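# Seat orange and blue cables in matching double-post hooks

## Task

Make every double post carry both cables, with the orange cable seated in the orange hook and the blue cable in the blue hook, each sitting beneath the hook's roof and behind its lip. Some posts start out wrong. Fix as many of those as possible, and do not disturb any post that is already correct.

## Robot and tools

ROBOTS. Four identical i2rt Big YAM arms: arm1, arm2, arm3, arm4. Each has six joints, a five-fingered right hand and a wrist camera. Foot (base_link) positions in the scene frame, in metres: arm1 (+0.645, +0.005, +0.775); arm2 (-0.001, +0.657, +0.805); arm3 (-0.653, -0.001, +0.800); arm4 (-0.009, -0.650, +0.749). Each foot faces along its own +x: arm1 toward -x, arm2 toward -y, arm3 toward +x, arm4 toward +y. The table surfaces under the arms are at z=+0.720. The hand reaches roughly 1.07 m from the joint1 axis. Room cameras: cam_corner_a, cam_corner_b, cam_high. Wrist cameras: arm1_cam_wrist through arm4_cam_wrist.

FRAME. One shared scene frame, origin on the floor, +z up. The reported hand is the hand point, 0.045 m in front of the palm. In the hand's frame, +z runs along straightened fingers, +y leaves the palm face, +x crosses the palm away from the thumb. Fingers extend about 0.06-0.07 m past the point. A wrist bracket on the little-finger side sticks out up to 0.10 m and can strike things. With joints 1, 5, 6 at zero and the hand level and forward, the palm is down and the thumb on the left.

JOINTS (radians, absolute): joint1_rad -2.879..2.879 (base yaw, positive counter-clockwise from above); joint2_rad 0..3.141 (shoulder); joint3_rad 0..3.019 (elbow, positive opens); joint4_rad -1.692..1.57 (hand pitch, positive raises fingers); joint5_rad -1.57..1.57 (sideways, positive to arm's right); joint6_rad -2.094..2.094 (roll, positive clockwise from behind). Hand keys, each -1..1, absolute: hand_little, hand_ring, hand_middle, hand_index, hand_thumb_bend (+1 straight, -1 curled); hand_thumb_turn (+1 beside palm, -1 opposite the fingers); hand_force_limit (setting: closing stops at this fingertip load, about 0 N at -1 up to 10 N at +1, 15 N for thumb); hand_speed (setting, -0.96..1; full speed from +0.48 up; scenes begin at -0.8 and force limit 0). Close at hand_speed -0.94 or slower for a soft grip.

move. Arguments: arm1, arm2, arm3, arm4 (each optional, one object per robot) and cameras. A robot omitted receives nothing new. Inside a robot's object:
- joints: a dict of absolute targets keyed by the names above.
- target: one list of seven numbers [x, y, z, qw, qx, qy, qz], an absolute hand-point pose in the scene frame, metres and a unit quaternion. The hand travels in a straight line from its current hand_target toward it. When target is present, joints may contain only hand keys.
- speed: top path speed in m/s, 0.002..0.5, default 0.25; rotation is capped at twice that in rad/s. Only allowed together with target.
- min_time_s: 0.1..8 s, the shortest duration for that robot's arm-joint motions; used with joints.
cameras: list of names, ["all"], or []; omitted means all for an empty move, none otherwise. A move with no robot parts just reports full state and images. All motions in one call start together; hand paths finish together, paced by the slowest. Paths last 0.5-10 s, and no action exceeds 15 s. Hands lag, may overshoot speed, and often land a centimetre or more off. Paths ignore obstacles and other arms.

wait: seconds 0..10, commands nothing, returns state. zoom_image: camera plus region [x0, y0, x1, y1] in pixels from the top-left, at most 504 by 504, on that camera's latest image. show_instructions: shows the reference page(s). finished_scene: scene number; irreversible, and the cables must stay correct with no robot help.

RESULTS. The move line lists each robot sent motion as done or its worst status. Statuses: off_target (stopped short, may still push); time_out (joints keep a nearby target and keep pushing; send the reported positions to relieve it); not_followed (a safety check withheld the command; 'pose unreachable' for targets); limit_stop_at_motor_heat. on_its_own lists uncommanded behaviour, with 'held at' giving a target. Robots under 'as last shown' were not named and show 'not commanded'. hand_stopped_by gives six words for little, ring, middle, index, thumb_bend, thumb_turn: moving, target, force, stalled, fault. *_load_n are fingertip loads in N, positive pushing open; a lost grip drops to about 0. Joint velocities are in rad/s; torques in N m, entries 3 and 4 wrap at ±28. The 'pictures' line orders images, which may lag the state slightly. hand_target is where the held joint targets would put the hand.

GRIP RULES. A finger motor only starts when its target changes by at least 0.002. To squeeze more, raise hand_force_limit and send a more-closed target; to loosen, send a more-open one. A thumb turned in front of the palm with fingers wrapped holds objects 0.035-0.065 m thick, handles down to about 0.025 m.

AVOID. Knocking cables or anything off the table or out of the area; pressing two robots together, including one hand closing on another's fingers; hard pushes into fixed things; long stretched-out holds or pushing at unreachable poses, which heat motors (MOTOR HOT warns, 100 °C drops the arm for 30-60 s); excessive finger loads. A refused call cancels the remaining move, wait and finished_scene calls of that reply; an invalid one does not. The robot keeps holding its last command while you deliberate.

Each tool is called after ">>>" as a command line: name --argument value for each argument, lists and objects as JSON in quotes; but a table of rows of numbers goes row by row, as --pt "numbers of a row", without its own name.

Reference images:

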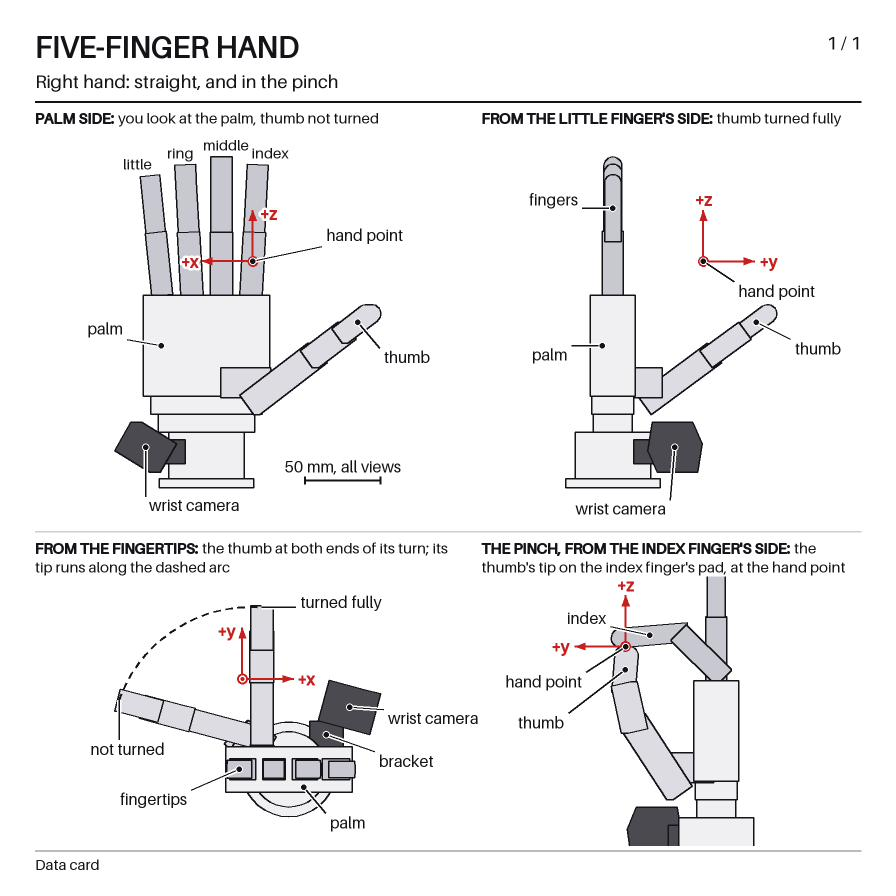

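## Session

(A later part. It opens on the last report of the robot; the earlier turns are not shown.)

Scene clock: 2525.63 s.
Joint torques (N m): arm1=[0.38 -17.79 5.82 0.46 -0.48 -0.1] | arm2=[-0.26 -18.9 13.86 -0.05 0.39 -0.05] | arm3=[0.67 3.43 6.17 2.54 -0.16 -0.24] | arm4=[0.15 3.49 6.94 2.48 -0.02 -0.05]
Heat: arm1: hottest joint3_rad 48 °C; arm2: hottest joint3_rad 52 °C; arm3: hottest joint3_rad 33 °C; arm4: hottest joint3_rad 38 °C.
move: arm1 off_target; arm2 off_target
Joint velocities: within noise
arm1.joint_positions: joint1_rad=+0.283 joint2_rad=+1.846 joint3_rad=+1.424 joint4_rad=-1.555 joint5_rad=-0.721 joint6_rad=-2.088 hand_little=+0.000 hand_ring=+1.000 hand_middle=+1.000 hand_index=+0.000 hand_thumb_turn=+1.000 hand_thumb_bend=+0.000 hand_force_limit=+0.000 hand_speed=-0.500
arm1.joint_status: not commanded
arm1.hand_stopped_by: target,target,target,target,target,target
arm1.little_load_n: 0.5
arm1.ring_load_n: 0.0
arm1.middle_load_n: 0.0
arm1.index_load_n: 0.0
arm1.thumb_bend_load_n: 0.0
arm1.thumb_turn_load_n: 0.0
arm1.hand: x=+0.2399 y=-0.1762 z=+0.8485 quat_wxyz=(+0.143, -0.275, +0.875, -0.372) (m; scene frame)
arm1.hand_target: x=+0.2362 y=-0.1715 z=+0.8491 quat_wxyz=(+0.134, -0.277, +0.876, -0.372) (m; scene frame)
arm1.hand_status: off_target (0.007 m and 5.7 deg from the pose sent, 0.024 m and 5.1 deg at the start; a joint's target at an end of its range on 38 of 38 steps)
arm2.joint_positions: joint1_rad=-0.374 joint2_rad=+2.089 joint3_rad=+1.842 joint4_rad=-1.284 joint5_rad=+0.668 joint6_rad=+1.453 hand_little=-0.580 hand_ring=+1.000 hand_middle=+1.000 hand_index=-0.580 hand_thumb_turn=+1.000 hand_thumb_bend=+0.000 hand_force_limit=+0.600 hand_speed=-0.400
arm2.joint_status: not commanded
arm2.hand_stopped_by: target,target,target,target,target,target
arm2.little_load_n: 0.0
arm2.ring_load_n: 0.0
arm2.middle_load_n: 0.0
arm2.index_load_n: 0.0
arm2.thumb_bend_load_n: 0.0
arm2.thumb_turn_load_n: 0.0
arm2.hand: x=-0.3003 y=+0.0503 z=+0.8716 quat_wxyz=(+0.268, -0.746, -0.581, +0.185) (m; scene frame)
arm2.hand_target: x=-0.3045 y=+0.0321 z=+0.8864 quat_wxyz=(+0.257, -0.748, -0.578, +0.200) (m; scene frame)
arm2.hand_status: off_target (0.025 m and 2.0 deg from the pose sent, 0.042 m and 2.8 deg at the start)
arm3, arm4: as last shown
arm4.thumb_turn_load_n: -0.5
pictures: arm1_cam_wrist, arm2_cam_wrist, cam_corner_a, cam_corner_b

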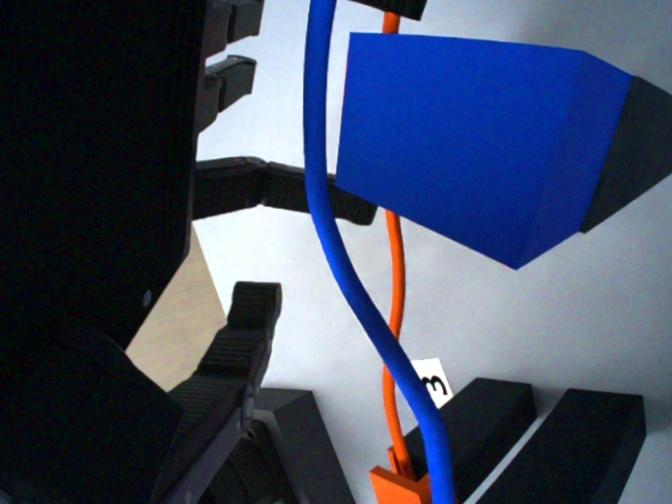

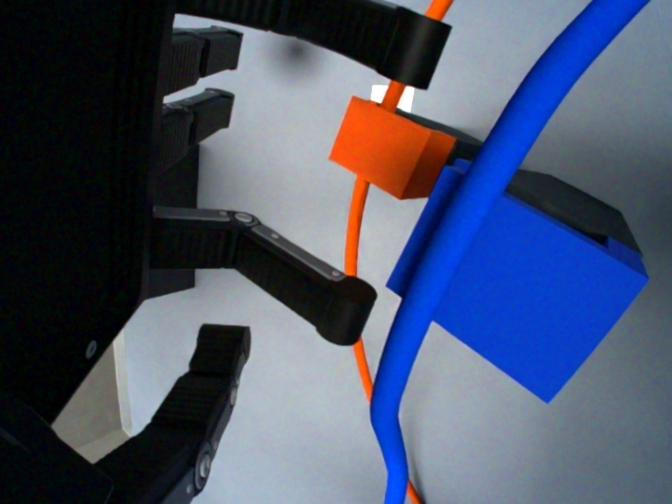

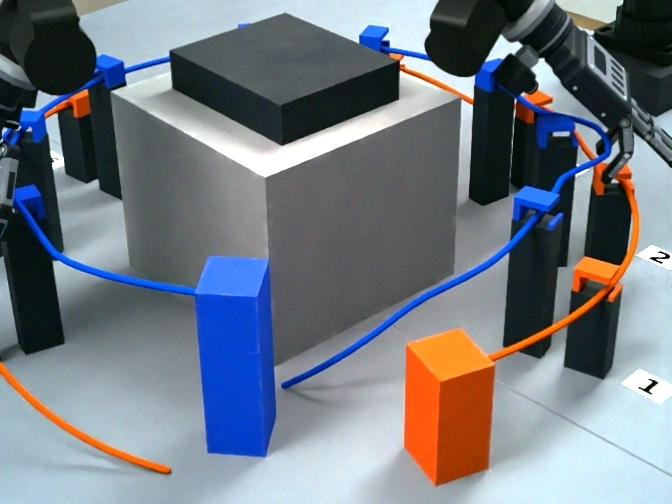

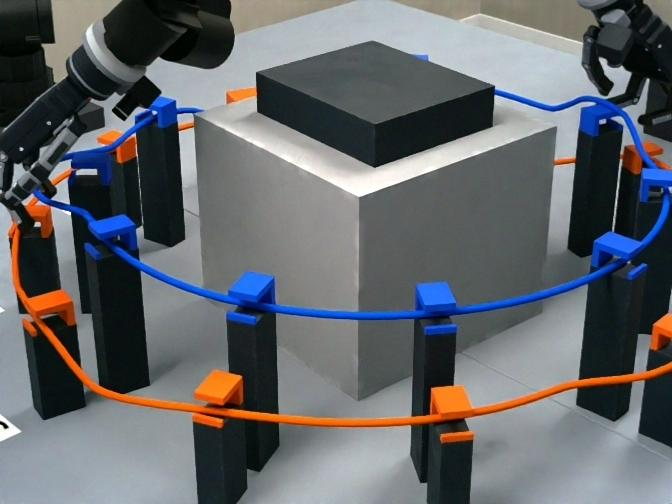

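>>> move --arm1 '{"target": [0.2045, -0.1455, 0.8510, -0.1448, 0.3107, -0.8514, 0.397], "speed": 0.1}' --arm2 '{"target": [-0.3060, 0.025, 0.866, -0.2576, 0.7481, 0.5782, -0.1991], "speed": 0.1}' --cameras '["cam_corner_a", "cam_corner_b", "arm1_cam_wrist", "arm2_cam_wrist"]'

>>> zoom_image --camera "cam_corner_b" --region '[572, 80, 672, 180]'

>>> zoom_image --camera "cam_corner_a" --region '[520, 70, 672, 220]'

>>> zoom_image --camera "cam_corner_b" --region '[0, 120, 130, 250]'

Scene clock: 2566.10 s.
Joint torques (N m): arm1=[0.44 -15.38 8.96 -0.4 -0.4 -0.09] | arm2=[0.5 -19.43 13.7 0.64 0.39 -0.01] | arm3=[0.56 3.19 6.09 2.52 -0.16 -0.23] | arm4=[0.15 3.66 6.97 2.56 -0.02 -0.05]
Heat: arm1: hottest joint3_rad 45 °C; arm2: hottest joint3_rad 53 °C; arm3: hottest joint3_rad 33 °C; arm4: hottest joint3_rad 38 °C.
move: arm1 off_target; arm2 off_target
Joint velocities: within noise
arm1.joint_positions: joint1_rad=+0.226 joint2_rad=+1.863 joint3_rad=+1.470 joint4_rad=-1.572 joint5_rad=-0.686 joint6_rad=-2.089 hand_little=+0.000 hand_ring=+1.000 hand_middle=+1.000 hand_index=+0.000 hand_thumb_turn=+1.000 hand_thumb_bend=+0.000 hand_force_limit=+0.000 hand_speed=-0.500
arm1.joint_status: not commanded
arm1.hand_stopped_by: target,target,target,target,target,target
arm1.little_load_n: 0.0
arm1.ring_load_n: 0.0
arm1.middle_load_n: 0.0
arm1.index_load_n: 0.0
arm1.thumb_bend_load_n: 0.0
arm1.thumb_turn_load_n: 0.0
arm1.hand: x=+0.2173 y=-0.1483 z=+0.8516 quat_wxyz=(+0.131, -0.257, +0.887, -0.359) (m; scene frame)
arm1.hand_target: x=+0.2049 y=-0.1458 z=+0.8510 quat_wxyz=(+0.128, -0.258, +0.888, -0.359) (m; scene frame)
arm1.hand_status: off_target (0.013 m and 8.7 deg from the pose sent, 0.047 m and 5.7 deg at the start; a joint's target at an end of its range on 38 of 38 steps)
arm2.joint_positions: joint1_rad=-0.374 joint2_rad=+2.121 joint3_rad=+1.842 joint4_rad=-1.271 joint5_rad=+0.668 joint6_rad=+1.453 hand_little=-0.580 hand_ring=+1.000 hand_middle=+1.000 hand_index=-0.580 hand_thumb_turn=+1.000 hand_thumb_bend=+0.000 hand_force_limit=+0.600 hand_speed=-0.400
arm2.joint_status: not commanded
arm2.hand_stopped_by: target,target,target,target,target,target
arm2.little_load_n: 0.0
arm2.ring_load_n: 0.0
arm2.middle_load_n: 0.0
arm2.index_load_n: 0.0
arm2.thumb_bend_load_n: 0.0
arm2.thumb_turn_load_n: 0.0
arm2.hand: x=-0.3005 y=+0.0493 z=+0.8511 quat_wxyz=(+0.272, -0.744, -0.583, +0.177) (m; scene frame)
arm2.hand_target: x=-0.3054 y=+0.0264 z=+0.8666 quat_wxyz=(+0.257, -0.748, -0.578, +0.199) (m; scene frame)
arm2.hand_status: off_target (0.029 m and 3.1 deg from the pose sent, 0.026 m and 2.0 deg at the start)
arm3, arm4: as last shown
pictures: arm1_cam_wrist, arm2_cam_wrist, cam_corner_a, cam_corner_b

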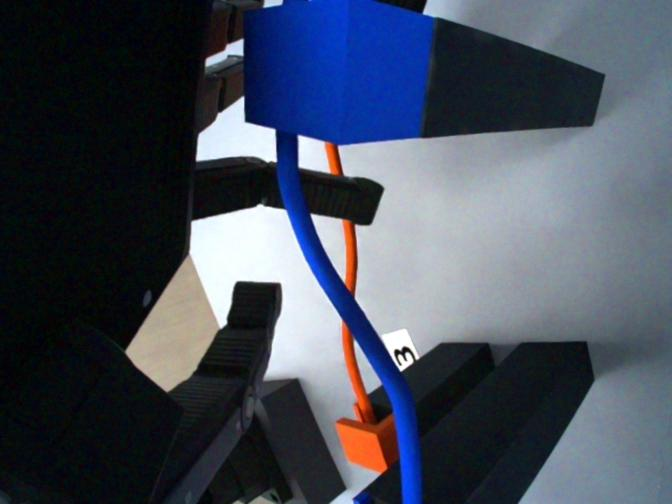

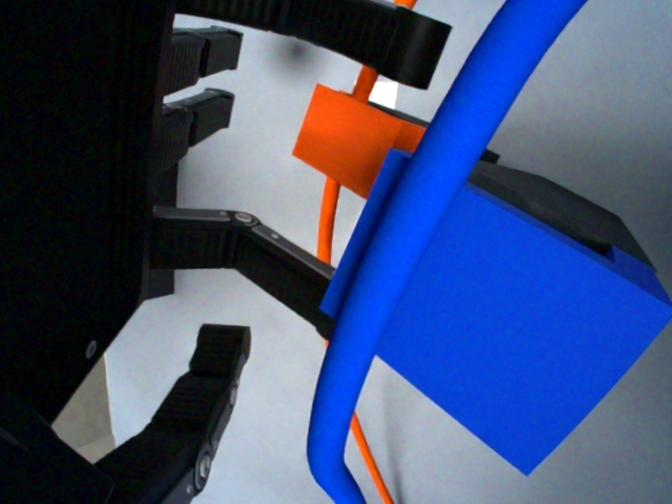

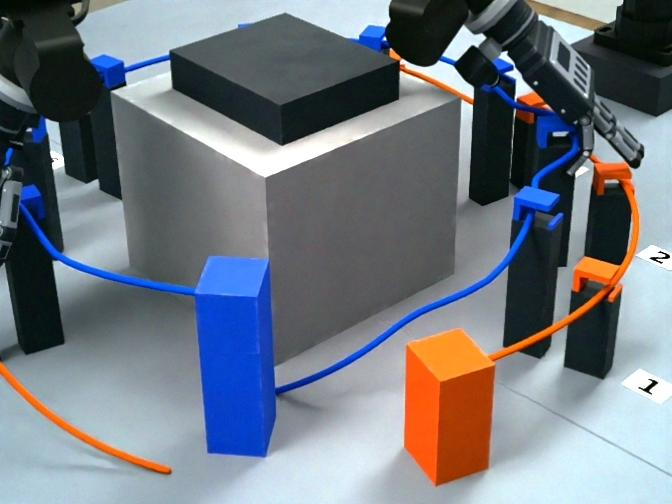

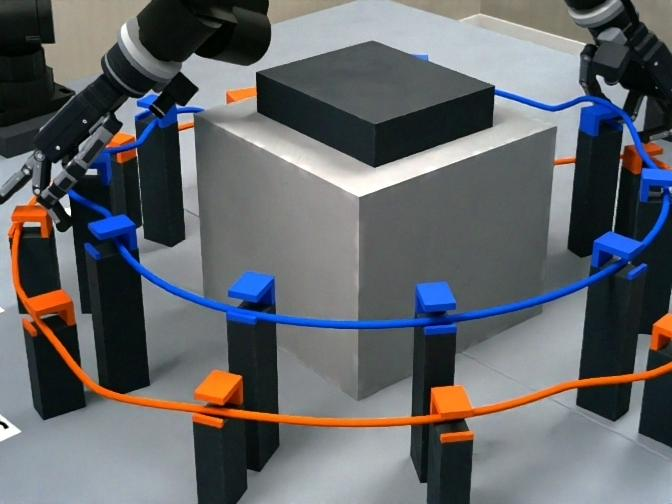

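Scaled by 5.040.

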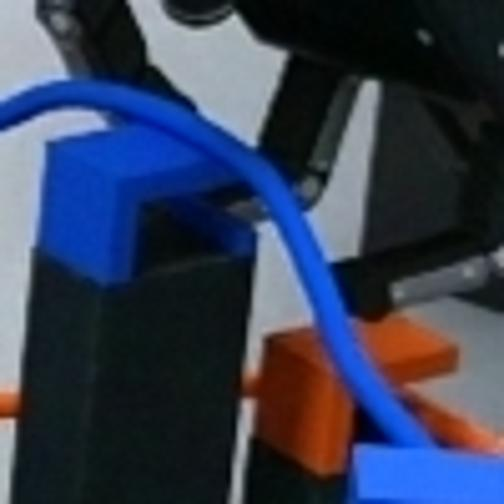

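Scaled by 3.316.

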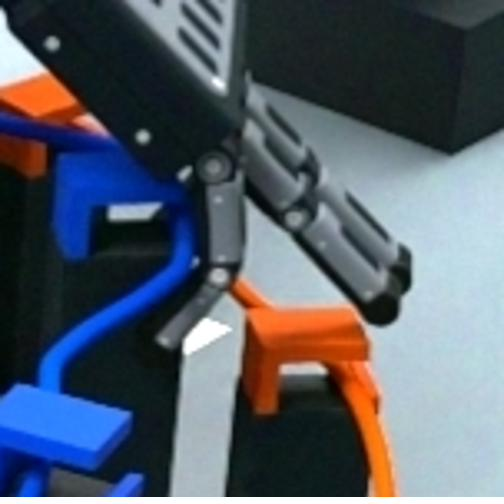

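Scaled by 3.877.

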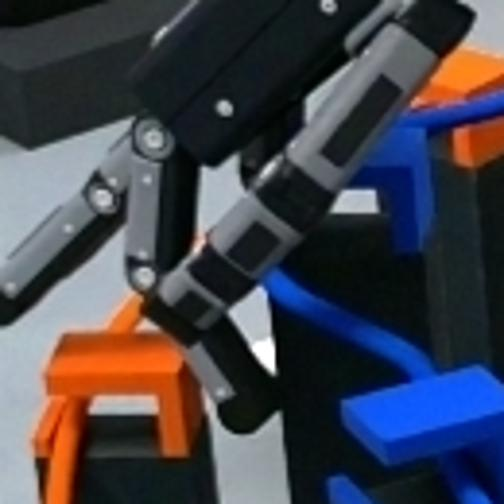

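>>> move --arm1 '{"joints": {"hand_little": -0.75, "hand_index": -0.75}}' --arm2 '{"target": [-0.2600, 0.018, 0.877, -0.2576, 0.7481, 0.5782, -0.1991], "speed": 0.1}' --cameras '["cam_corner_a", "cam_corner_b", "arm1_cam_wrist", "arm2_cam_wrist"]'

>>> zoom_image --camera "cam_corner_b" --region '[572, 80, 672, 180]'

>>> zoom_image --camera "cam_corner_a" --region '[520, 70, 672, 220]'

>>> zoom_image --camera "cam_corner_b" --region '[0, 120, 130, 250]'

Scene clock: 2606.23 s.
Joint torques (N m): arm1=[0.44 -16.62 8.32 -0.35 -0.14 -0.01] | arm2=[0.56 -20.31 13.19 -0.03 0.35 0.12] | arm3=[0.21 3.55 6.13 2.54 -0.18 -0.26] | arm4=[0.32 3.55 6.93 2.54 -0.03 -0.07]
Heat: arm1: hottest joint3_rad 47 °C; arm2: hottest joint3_rad 54 °C; arm3: hottest joint3_rad 33 °C; arm4: hottest joint3_rad 38 °C.
move: arm1 done; arm2 off_target
Joint velocities: within noise
arm1.joint_positions: joint1_rad=+0.227 joint2_rad=+1.874 joint3_rad=+1.478 joint4_rad=-1.571 joint5_rad=-0.693 joint6_rad=-2.096 hand_little=-0.750 hand_ring=+1.000 hand_middle=+1.000 hand_index=-0.750 hand_thumb_turn=+1.000 hand_thumb_bend=+0.000 hand_force_limit=+0.000 hand_speed=-0.500
arm1.joint_status: all done
arm1.hand_stopped_by: target,target,target,target,target,target
arm1.little_load_n: 1.0
arm1.ring_load_n: 0.0
arm1.middle_load_n: 0.0
arm1.index_load_n: 0.5
arm1.thumb_bend_load_n: 0.0
arm1.thumb_turn_load_n: 0.0
arm1.hand: x=+0.2140 y=-0.1511 z=+0.8491 quat_wxyz=(+0.130, -0.260, +0.885, -0.363) (m; scene frame)
arm1.hand_target: x=+0.2049 y=-0.1459 z=+0.8509 quat_wxyz=(+0.128, -0.258, +0.888, -0.359) (m; scene frame)
arm1.hand_status: not commanded
arm2.joint_positions: joint1_rad=-0.308 joint2_rad=+2.121 joint3_rad=+1.846 joint4_rad=-1.325 joint5_rad=+0.671 joint6_rad=+1.531 hand_little=-0.580 hand_ring=+1.000 hand_middle=+1.000 hand_index=-0.580 hand_thumb_turn=+1.000 hand_thumb_bend=+0.000 hand_force_limit=+0.600 hand_speed=-0.400
arm2.joint_status: not commanded
arm2.hand_stopped_by: target,target,target,target,target,target
arm2.little_load_n: 0.0
arm2.ring_load_n: 0.0
arm2.middle_load_n: 0.0
arm2.index_load_n: 0.5
arm2.thumb_bend_load_n: 0.0
arm2.thumb_turn_load_n: 0.0
arm2.hand: x=-0.2598 y=+0.0390 z=+0.8532 quat_wxyz=(+0.274, -0.742, -0.585, +0.179) (m; scene frame)
arm2.hand_target: x=-0.2594 y=+0.0192 z=+0.8774 quat_wxyz=(+0.257, -0.748, -0.578, +0.199) (m; scene frame)
arm2.hand_status: off_target (0.032 m and 3.1 deg from the pose sent, 0.057 m and 3.1 deg at the start)
arm3, arm4: as last shown
arm4.thumb_turn_load_n: 0.0
pictures: arm1_cam_wrist, arm2_cam_wrist, cam_corner_a, cam_corner_b

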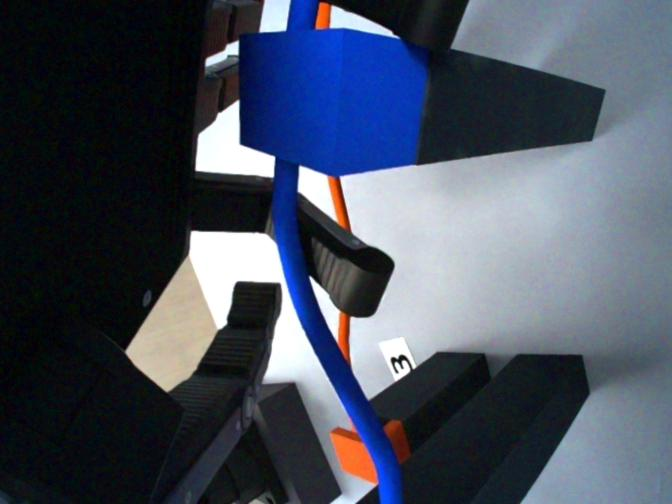

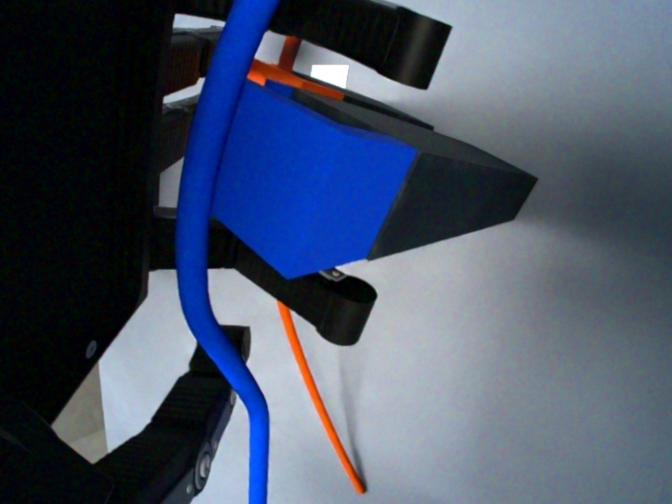

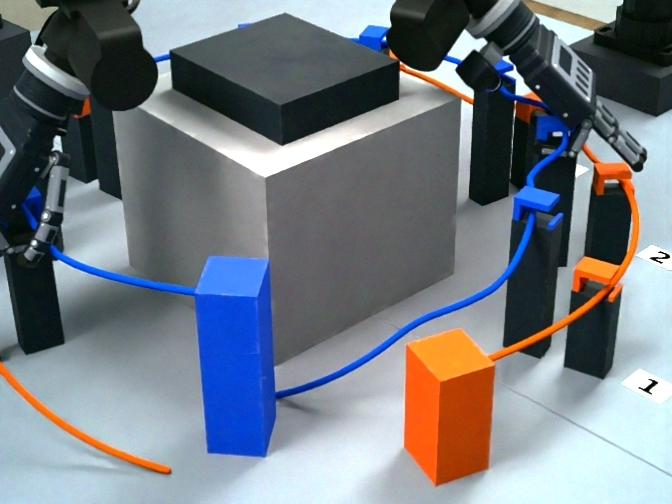

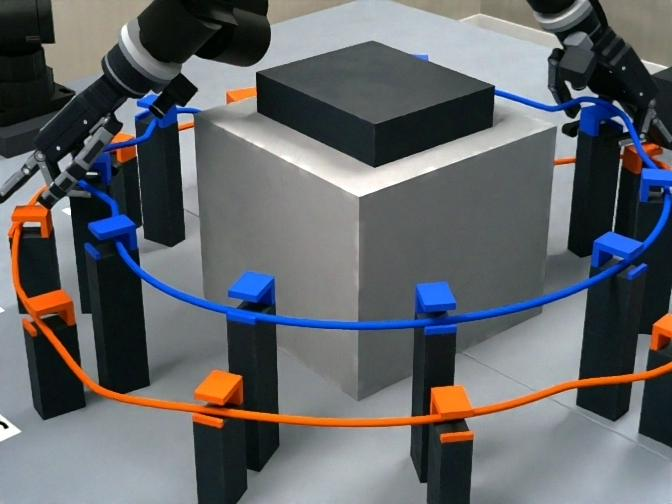

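Scaled by 5.040.

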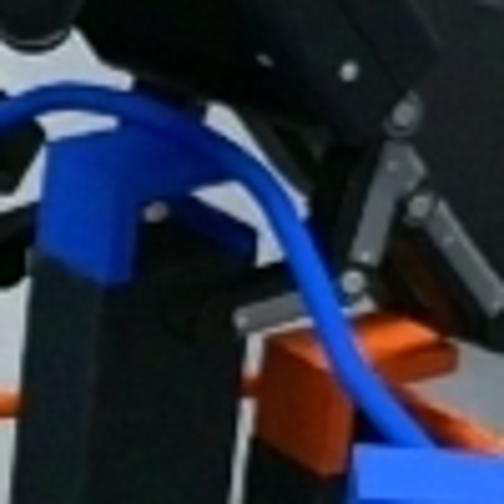

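Scaled by 3.316.

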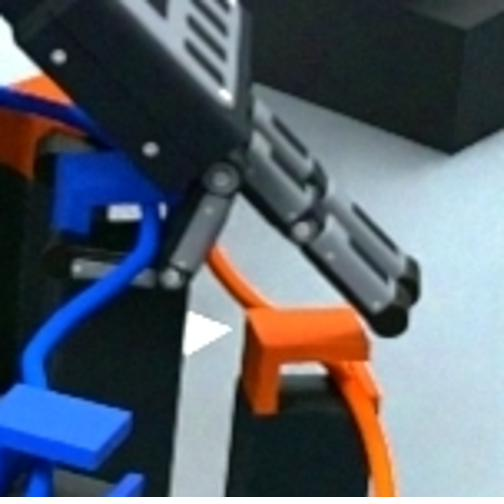

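Scaled by 3.877.

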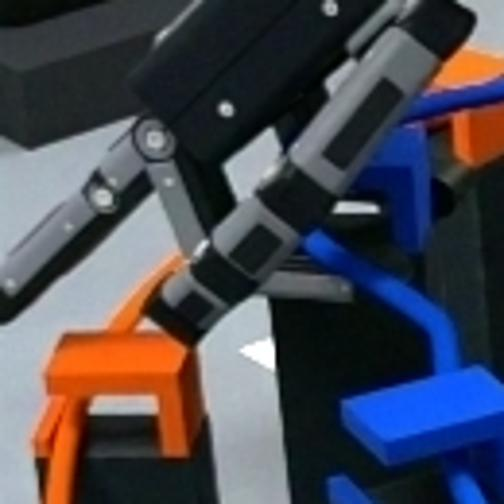

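>>> move --arm1 '{"target": [0.1925, -0.1335, 0.8460, -0.1448, 0.3107, -0.8514, 0.397], "speed": 0.1}' --arm2 '{"target": [-0.2600, 0.018, 0.892, -0.2576, 0.7481, 0.5782, -0.1991], "speed": 0.1, "joints": {"hand_little": -1, "hand_index": -1}}' --cameras '["cam_corner_a", "cam_corner_b", "arm1_cam_wrist", "arm2_cam_wrist"]'

>>> zoom_image --camera "cam_corner_b" --region '[572, 80, 672, 180]'

>>> zoom_image --camera "cam_corner_a" --region '[520, 70, 672, 220]'

>>> zoom_image --camera "cam_corner_b" --region '[0, 120, 130, 250]'

Scene clock: 2647.80 s.
Joint torques (N m): arm1=[0.03 -15.62 9.1 -0.13 -0.3 -0.01] | arm2=[0.5 -21.6 13.72 -0.14 0.37 0.09] | arm3=[0.26 3.55 5.94 2.62 -0.14 -0.22] | arm4=[0.26 3.55 6.93 2.5 -0.03 -0.06]
Heat: arm1: hottest joint3_rad 45 °C; arm2: hottest joint3_rad 58 °C; arm3: hottest joint3_rad 33 °C; arm4: hottest joint3_rad 38 °C.
move: arm1 off_target; arm2 off_target
Joint velocities: within noise
arm1.joint_positions: joint1_rad=+0.209 joint2_rad=+1.887 joint3_rad=+1.496 joint4_rad=-1.579 joint5_rad=-0.673 joint6_rad=-2.096 hand_little=-0.750 hand_ring=+1.000 hand_middle=+1.000 hand_index=-0.750 hand_thumb_turn=+1.000 hand_thumb_bend=+0.000 hand_force_limit=+0.000 hand_speed=-0.500
arm1.joint_status: not commanded
arm1.hand_stopped_by: target,target,target,target,target,target
arm1.little_load_n: 0.0
arm1.ring_load_n: 0.0
arm1.middle_load_n: 0.0
arm1.index_load_n: 0.5
arm1.thumb_bend_load_n: 0.0
arm1.thumb_turn_load_n: 0.0
arm1.hand: x=+0.2069 y=-0.1400 z=+0.8474 quat_wxyz=(+0.131, -0.254, +0.890, -0.355) (m; scene frame)
arm1.hand_target: x=+0.1930 y=-0.1340 z=+0.8460 quat_wxyz=(+0.126, -0.250, +0.893, -0.353) (m; scene frame)
arm1.hand_status: off_target (0.016 m and 9.4 deg from the pose sent, 0.028 m and 8.2 deg at the start; a joint's target at an end of its range on 39 of 39 steps)
arm2.joint_positions: joint1_rad=-0.308 joint2_rad=+2.121 joint3_rad=+1.863 joint4_rad=-1.359 joint5_rad=+0.671 joint6_rad=+1.533 hand_little=-1.000 hand_ring=+1.000 hand_middle=+1.000 hand_index=-1.000 hand_thumb_turn=+1.000 hand_thumb_bend=+0.000 hand_force_limit=+0.600 hand_speed=-0.400
arm2.joint_status: all done
arm2.hand_stopped_by: target,target,target,target,target,target
arm2.little_load_n: 0.5
arm2.ring_load_n: 0.0
arm2.middle_load_n: 0.0
arm2.index_load_n: 0.0
arm2.thumb_bend_load_n: 0.0
arm2.thumb_turn_load_n: 0.0
arm2.hand: x=-0.2589 y=+0.0417 z=+0.8589 quat_wxyz=(+0.278, -0.741, -0.587, +0.172) (m; scene frame)
arm2.hand_target: x=-0.2593 y=+0.0199 z=+0.8924 quat_wxyz=(+0.257, -0.748, -0.578, +0.199) (m; scene frame)
arm2.hand_status: off_target (0.041 m and 4.1 deg from the pose sent, 0.044 m and 3.1 deg at the start)
arm3, arm4: as last shown
arm3.thumb_turn_load_n: -0.5
arm4.little_load_n: -0.5
arm4.thumb_turn_load_n: -0.5
pictures: arm1_cam_wrist, arm2_cam_wrist, cam_corner_a, cam_corner_b

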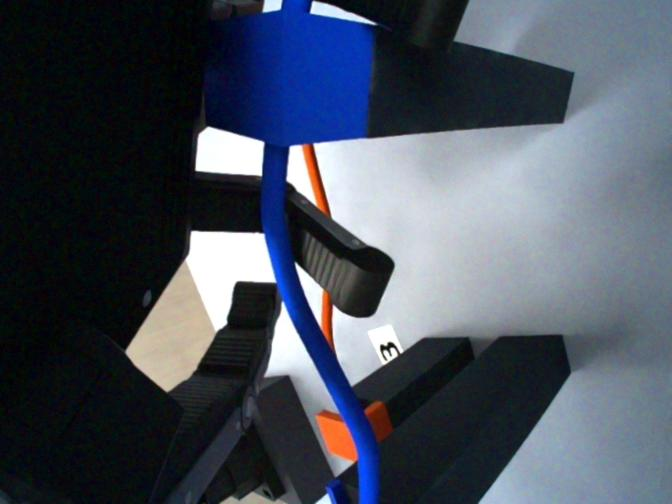

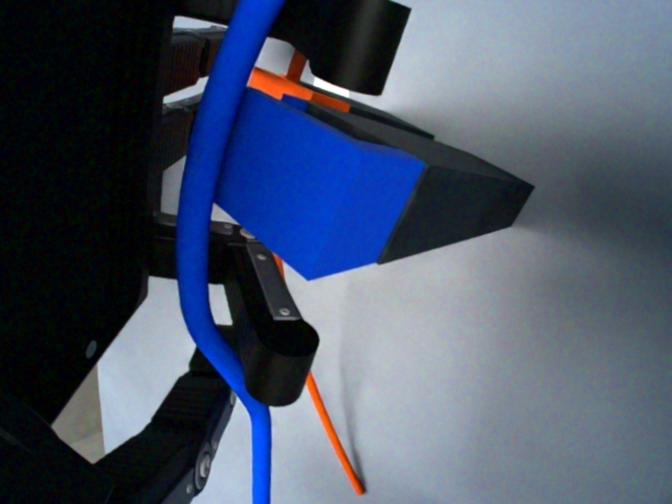

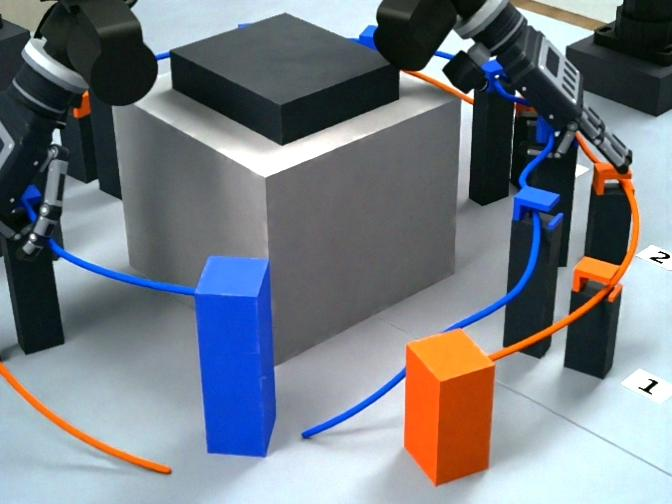

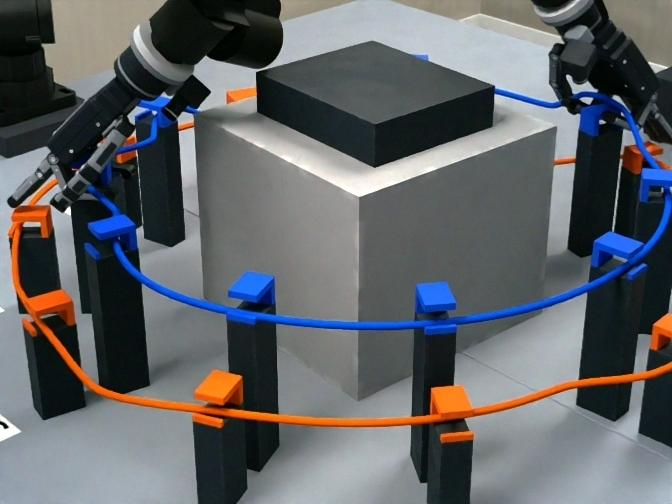

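Scaled by 5.040.

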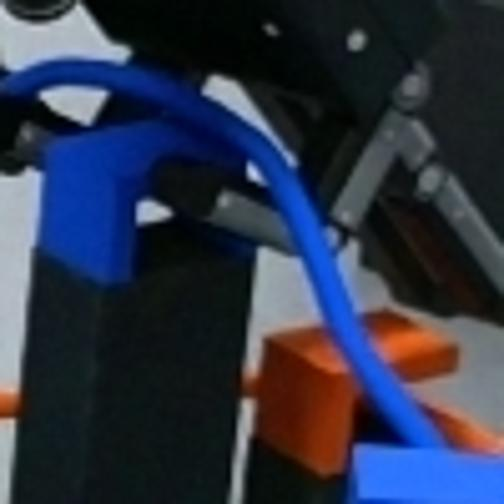

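Scaled by 3.316.

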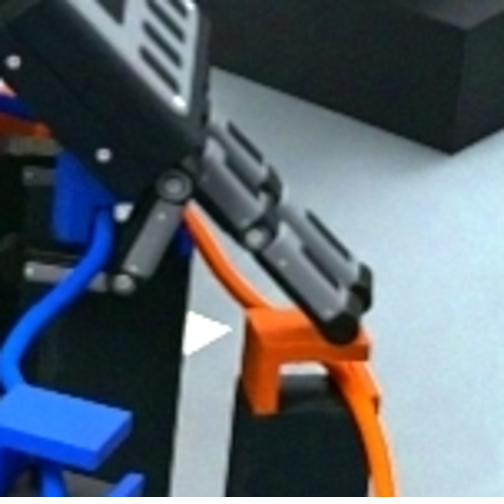

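Scaled by 3.877.

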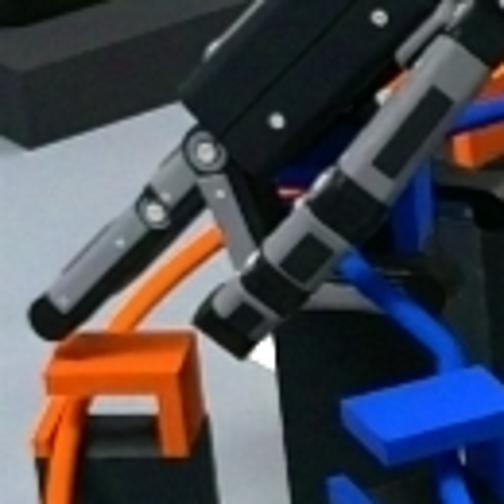

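>>> move --arm1 '{"target": [0.1860, -0.1270, 0.8410, -0.1448, 0.3107, -0.8514, 0.397], "speed": 0.1}' --arm2 '{"target": [-0.2620, 0.014, 0.916, -0.2576, 0.7481, 0.5782, -0.1991], "speed": 0.1}' --cameras '["cam_corner_a", "cam_corner_b", "arm1_cam_wrist", "arm2_cam_wrist"]'

>>> zoom_image --camera "cam_corner_b" --region '[572, 80, 672, 180]'

>>> zoom_image --camera "cam_corner_a" --region '[520, 70, 672, 220]'

>>> zoom_image --camera "cam_corner_b" --region '[0, 120, 130, 250]'

Scene clock: 2680.80 s.
Joint torques (N m): arm1=[-0.79 -15.15 9.17 0.18 -0.05 -0.01] | arm2=[0.79 -21.36 13.9 -0.4 0.42 0.06] | arm3=[0.62 3.37 6.08 2.5 -0.18 -0.22] | arm4=[0.32 3.84 6.94 2.51 -0.02 -0.06]
Heat: arm1: hottest joint3_rad 45 °C; arm2: hottest joint3_rad 60 °C; arm3: hottest joint3_rad 33 °C; arm4: hottest joint3_rad 38 °C.
move: arm1 off_target; arm2 off_target
Joint velocities: within noise
arm1.joint_positions: joint1_rad=+0.209 joint2_rad=+1.895 joint3_rad=+1.506 joint4_rad=-1.585 joint5_rad=-0.670 joint6_rad=-2.096 hand_little=-0.750 hand_ring=+1.000 hand_middle=+1.000 hand_index=-0.750 hand_thumb_turn=+1.000 hand_thumb_bend=+0.000 hand_force_limit=+0.000 hand_speed=-0.500
arm1.joint_status: not commanded
arm1.hand_stopped_by: target,target,target,target,target,target
arm1.little_load_n: 0.0
arm1.ring_load_n: 0.0
arm1.middle_load_n: 0.0
arm1.index_load_n: 0.5
arm1.thumb_bend_load_n: 0.0
arm1.thumb_turn_load_n: 0.0
arm1.hand: x=+0.2048 y=-0.1397 z=+0.8470 quat_wxyz=(+0.133, -0.254, +0.890, -0.354) (m; scene frame)
arm1.hand_target: x=+0.1870 y=-0.1273 z=+0.8412 quat_wxyz=(+0.125, -0.245, +0.895, -0.350) (m; scene frame)
arm1.hand_status: off_target (0.023 m and 9.4 deg from the pose sent, 0.025 m and 9.4 deg at the start; a joint's target at an end of its range on 44 of 44 steps)
arm2.joint_positions: joint1_rad=-0.308 joint2_rad=+2.121 joint3_rad=+1.927 joint4_rad=-1.423 joint5_rad=+0.670 joint6_rad=+1.533 hand_little=-1.000 hand_ring=+1.000 hand_middle=+1.000 hand_index=-1.000 hand_thumb_turn=+1.000 hand_thumb_bend=+0.000 hand_force_limit=+0.600 hand_speed=-0.400
arm2.joint_status: not commanded
arm2.hand_stopped_by: target,target,target,target,target,target
arm2.little_load_n: 0.0
arm2.ring_load_n: 0.0
arm2.middle_load_n: 0.0
arm2.index_load_n: 0.0
arm2.thumb_bend_load_n: 0.0
arm2.thumb_turn_load_n: 0.0
arm2.hand: x=-0.2605 y=+0.0362 z=+0.8828 quat_wxyz=(+0.278, -0.741, -0.587, +0.172) (m; scene frame)
arm2.hand_target: x=-0.2612 y=+0.0159 z=+0.9163 quat_wxyz=(+0.257, -0.748, -0.578, +0.199) (m; scene frame)
arm2.hand_status: off_target (0.040 m and 4.1 deg from the pose sent, 0.063 m and 4.1 deg at the start)
arm3, arm4: as last shown
arm3.thumb_turn_load_n: 0.0
arm4.little_load_n: 0.0
arm4.index_load_n: -0.5
arm4.thumb_bend_load_n: -0.5
arm4.thumb_turn_load_n: 0.0
pictures: arm1_cam_wrist, arm2_cam_wrist, cam_corner_a, cam_corner_b

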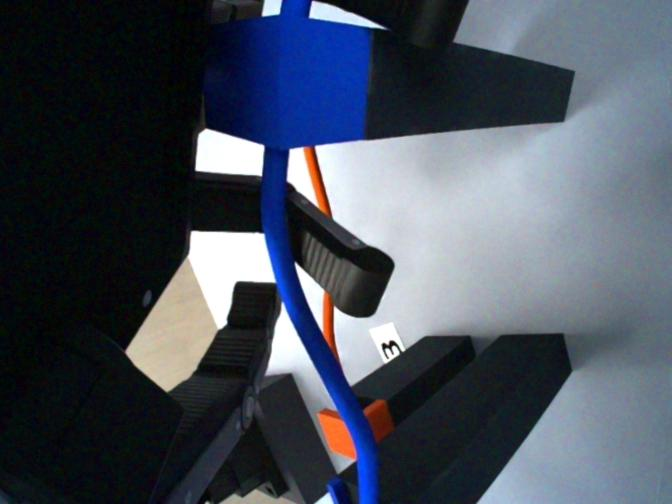

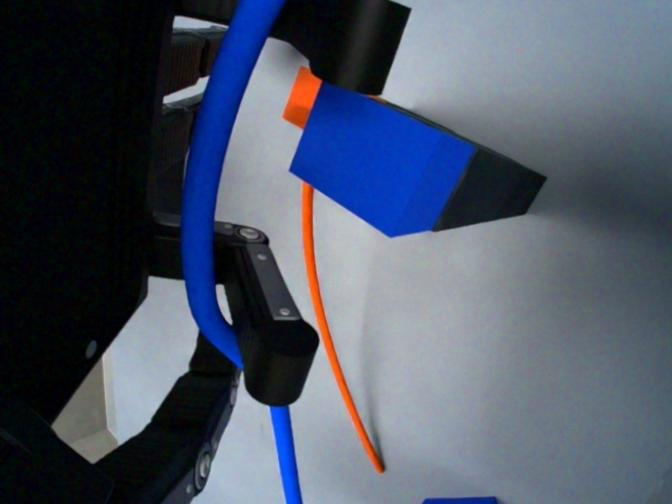

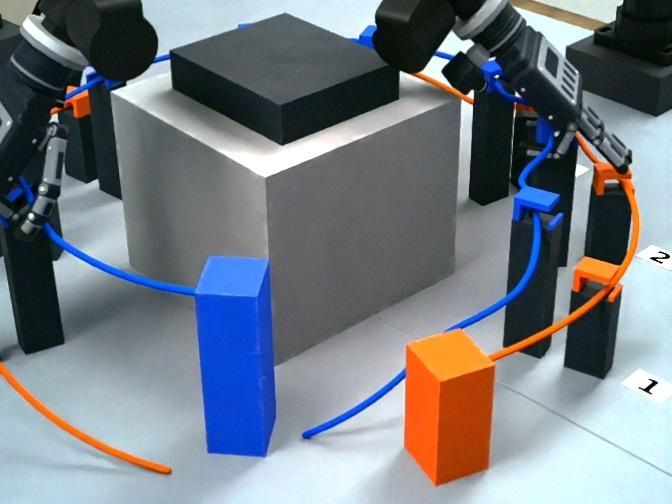

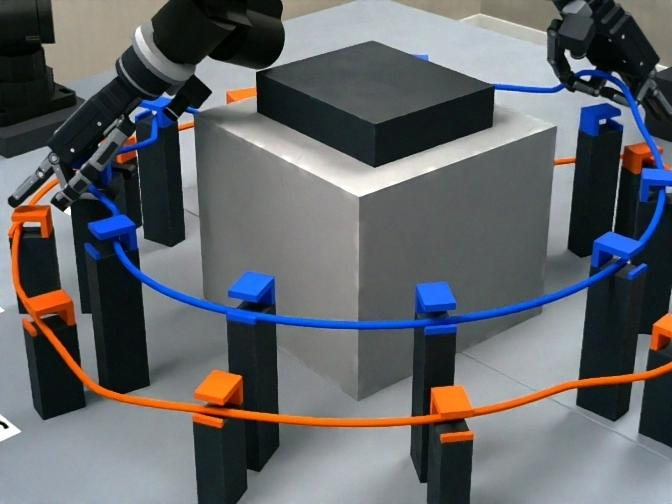

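Scaled by 5.040.

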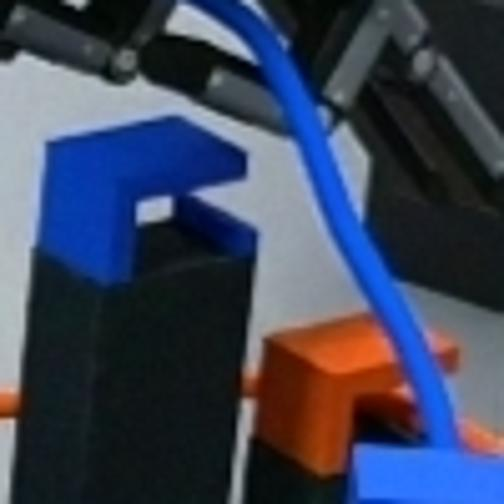

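Scaled by 3.316.

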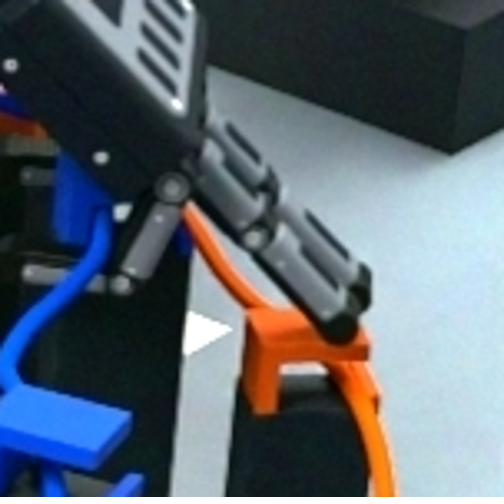

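Scaled by 3.877.

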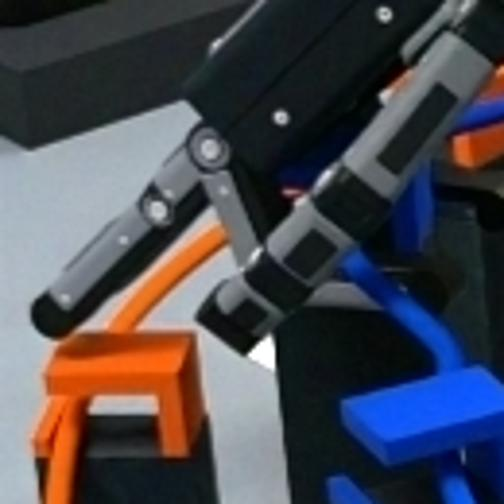

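>>> move --arm1 '{"target": [0.1880, -0.1280, 0.8430, -0.1377, 0.2484, -0.8386, 0.4648], "speed": 0.06}' --arm2 '{"target": [-0.2980, 0.026, 0.926, -0.2576, 0.7481, 0.5782, -0.1991], "speed": 0.1}' --cameras '["cam_corner_a", "cam_corner_b", "arm1_cam_wrist", "arm2_cam_wrist"]'

>>> zoom_image --camera "cam_corner_b" --region '[572, 60, 672, 160]'

>>> zoom_image --camera "cam_corner_a" --region '[520, 70, 672, 220]'

>>> zoom_image --camera "cam_corner_b" --region '[0, 120, 130, 250]'

Scene clock: 2808.67 s.
Joint torques (N m): arm1=[-4.13 -14.45 7.68 -0.36 -2.55 -0.01] | arm2=[-0.79 -23.18 13.89 0.51 0.5 -0.13] | arm3=[0.97 3.02 6.12 2.52 -0.14 -0.25] | arm4=[0.09 3.66 6.94 2.54 -0.03 -0.06]
Heat: arm1: hottest joint3_rad 46 °C; arm2: hottest joint3_rad 55 °C; arm3: hottest joint3_rad 33 °C; arm4: hottest joint3_rad 38 °C.
move: arm1 off_target; arm2 off_target
Joint velocities: within noise
arm1.joint_positions: joint1_rad=+0.201 joint2_rad=+1.897 joint3_rad=+1.508 joint4_rad=-1.586 joint5_rad=-0.753 joint6_rad=-2.094 hand_little=-0.750 hand_ring=+1.000 hand_middle=+1.000 hand_index=-0.750 hand_thumb_turn=+1.000 hand_thumb_bend=+0.000 hand_force_limit=+0.000 hand_speed=-0.500
arm1.joint_status: not commanded
arm1.hand_stopped_by: target,target,target,target,target,target
arm1.little_load_n: 0.5
arm1.ring_load_n: 0.0
arm1.middle_load_n: 0.0
arm1.index_load_n: 3.5
arm1.thumb_bend_load_n: 0.0
arm1.thumb_turn_load_n: 0.0
arm1.hand: x=+0.2036 y=-0.1523 z=+0.8524 quat_wxyz=(+0.123, -0.237, +0.881, -0.391) (m; scene frame)
arm1.hand_target: x=+0.1892 y=-0.1284 z=+0.8435 quat_wxyz=(+0.116, -0.190, +0.880, -0.420) (m; scene frame)
arm1.hand_status: off_target (0.030 m and 10.0 deg from the pose sent, 0.021 m and 14.0 deg at the start; a joint's target at an end of its range on 80 of 80 steps)
arm2.joint_positions: joint1_rad=-0.343 joint2_rad=+2.121 joint3_rad=+1.928 joint4_rad=-1.406 joint5_rad=+0.668 joint6_rad=+1.477 hand_little=-1.000 hand_ring=+1.000 hand_middle=+1.000 hand_index=-1.000 hand_thumb_turn=+1.000 hand_thumb_bend=+0.000 hand_force_limit=+0.600 hand_speed=-0.400
arm2.joint_status: not commanded
arm2.hand_stopped_by: target,target,target,target,target,target
arm2.little_load_n: 0.0
arm2.ring_load_n: 0.0
arm2.middle_load_n: 0.5
arm2.index_load_n: 0.0
arm2.thumb_bend_load_n: 0.0
arm2.thumb_turn_load_n: 0.0
arm2.hand: x=-0.2814 y=+0.0444 z=+0.8822 quat_wxyz=(+0.280, -0.738, -0.592, +0.165) (m; scene frame)
arm2.hand_target: x=-0.2971 y=+0.0286 z=+0.9265 quat_wxyz=(+0.258, -0.748, -0.578, +0.200) (m; scene frame)
arm2.hand_status: off_target (0.050 m and 5.0 deg from the pose sent, 0.058 m and 4.0 deg at the start)
arm3, arm4: as last shown
arm3.thumb_bend_load_n: -0.5
arm4.index_load_n: 0.0
arm4.thumb_bend_load_n: 0.0
pictures: arm1_cam_wrist, arm2_cam_wrist, cam_corner_a, cam_corner_b

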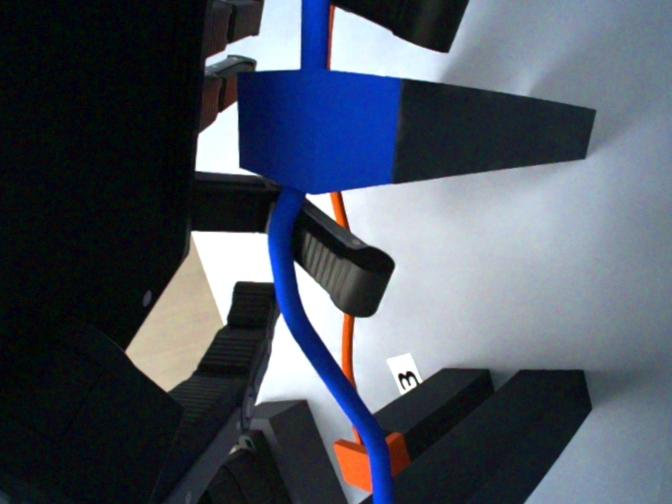

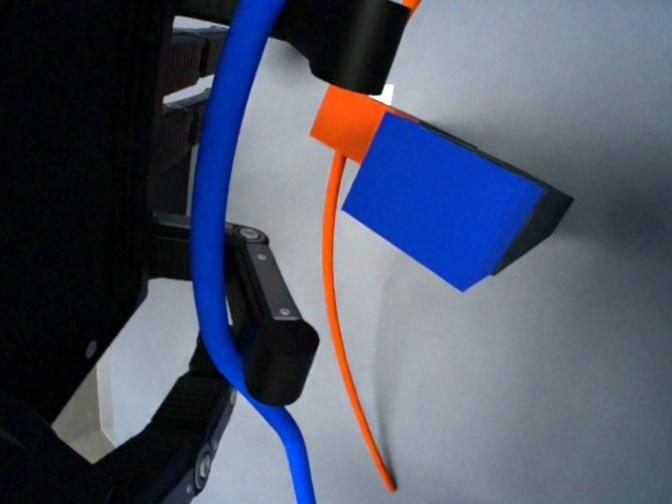

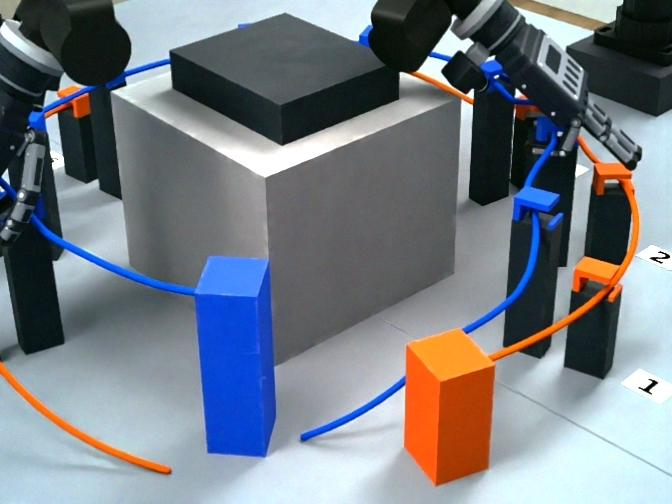

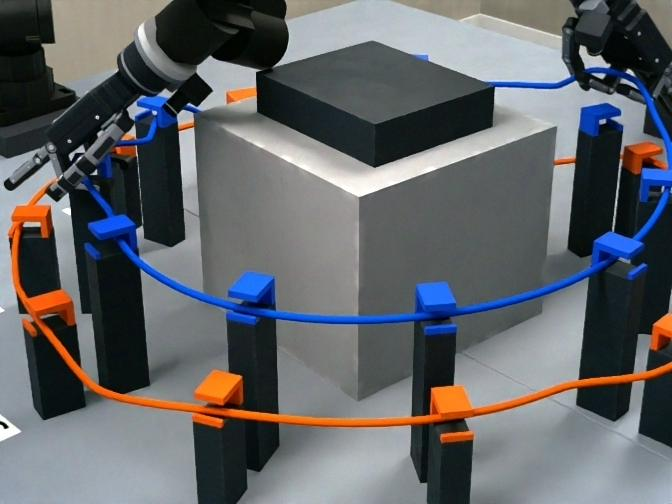

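Scaled by 5.040.

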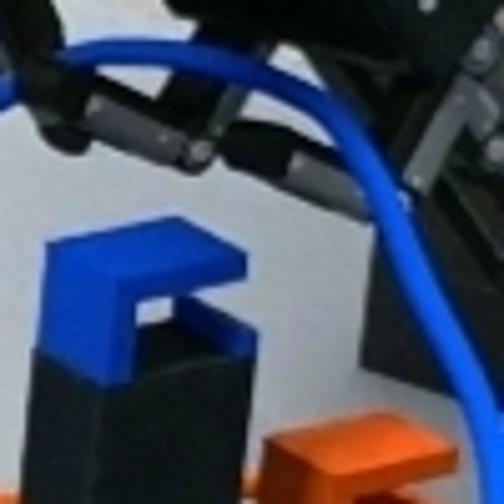

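Scaled by 3.316.

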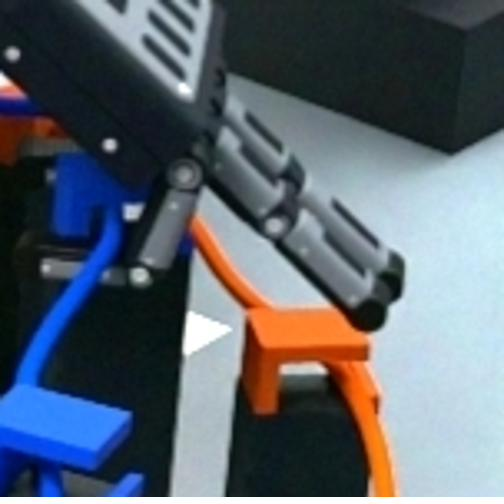

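Scaled by 3.877.

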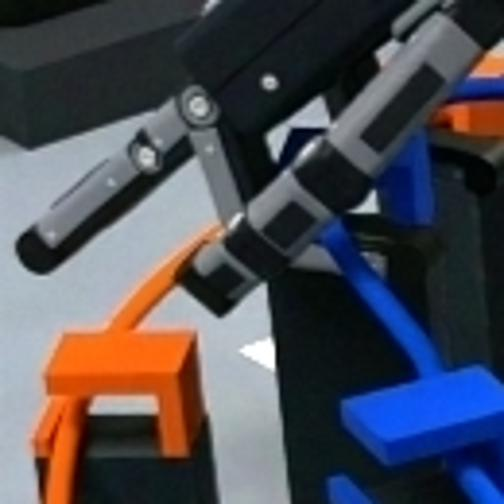

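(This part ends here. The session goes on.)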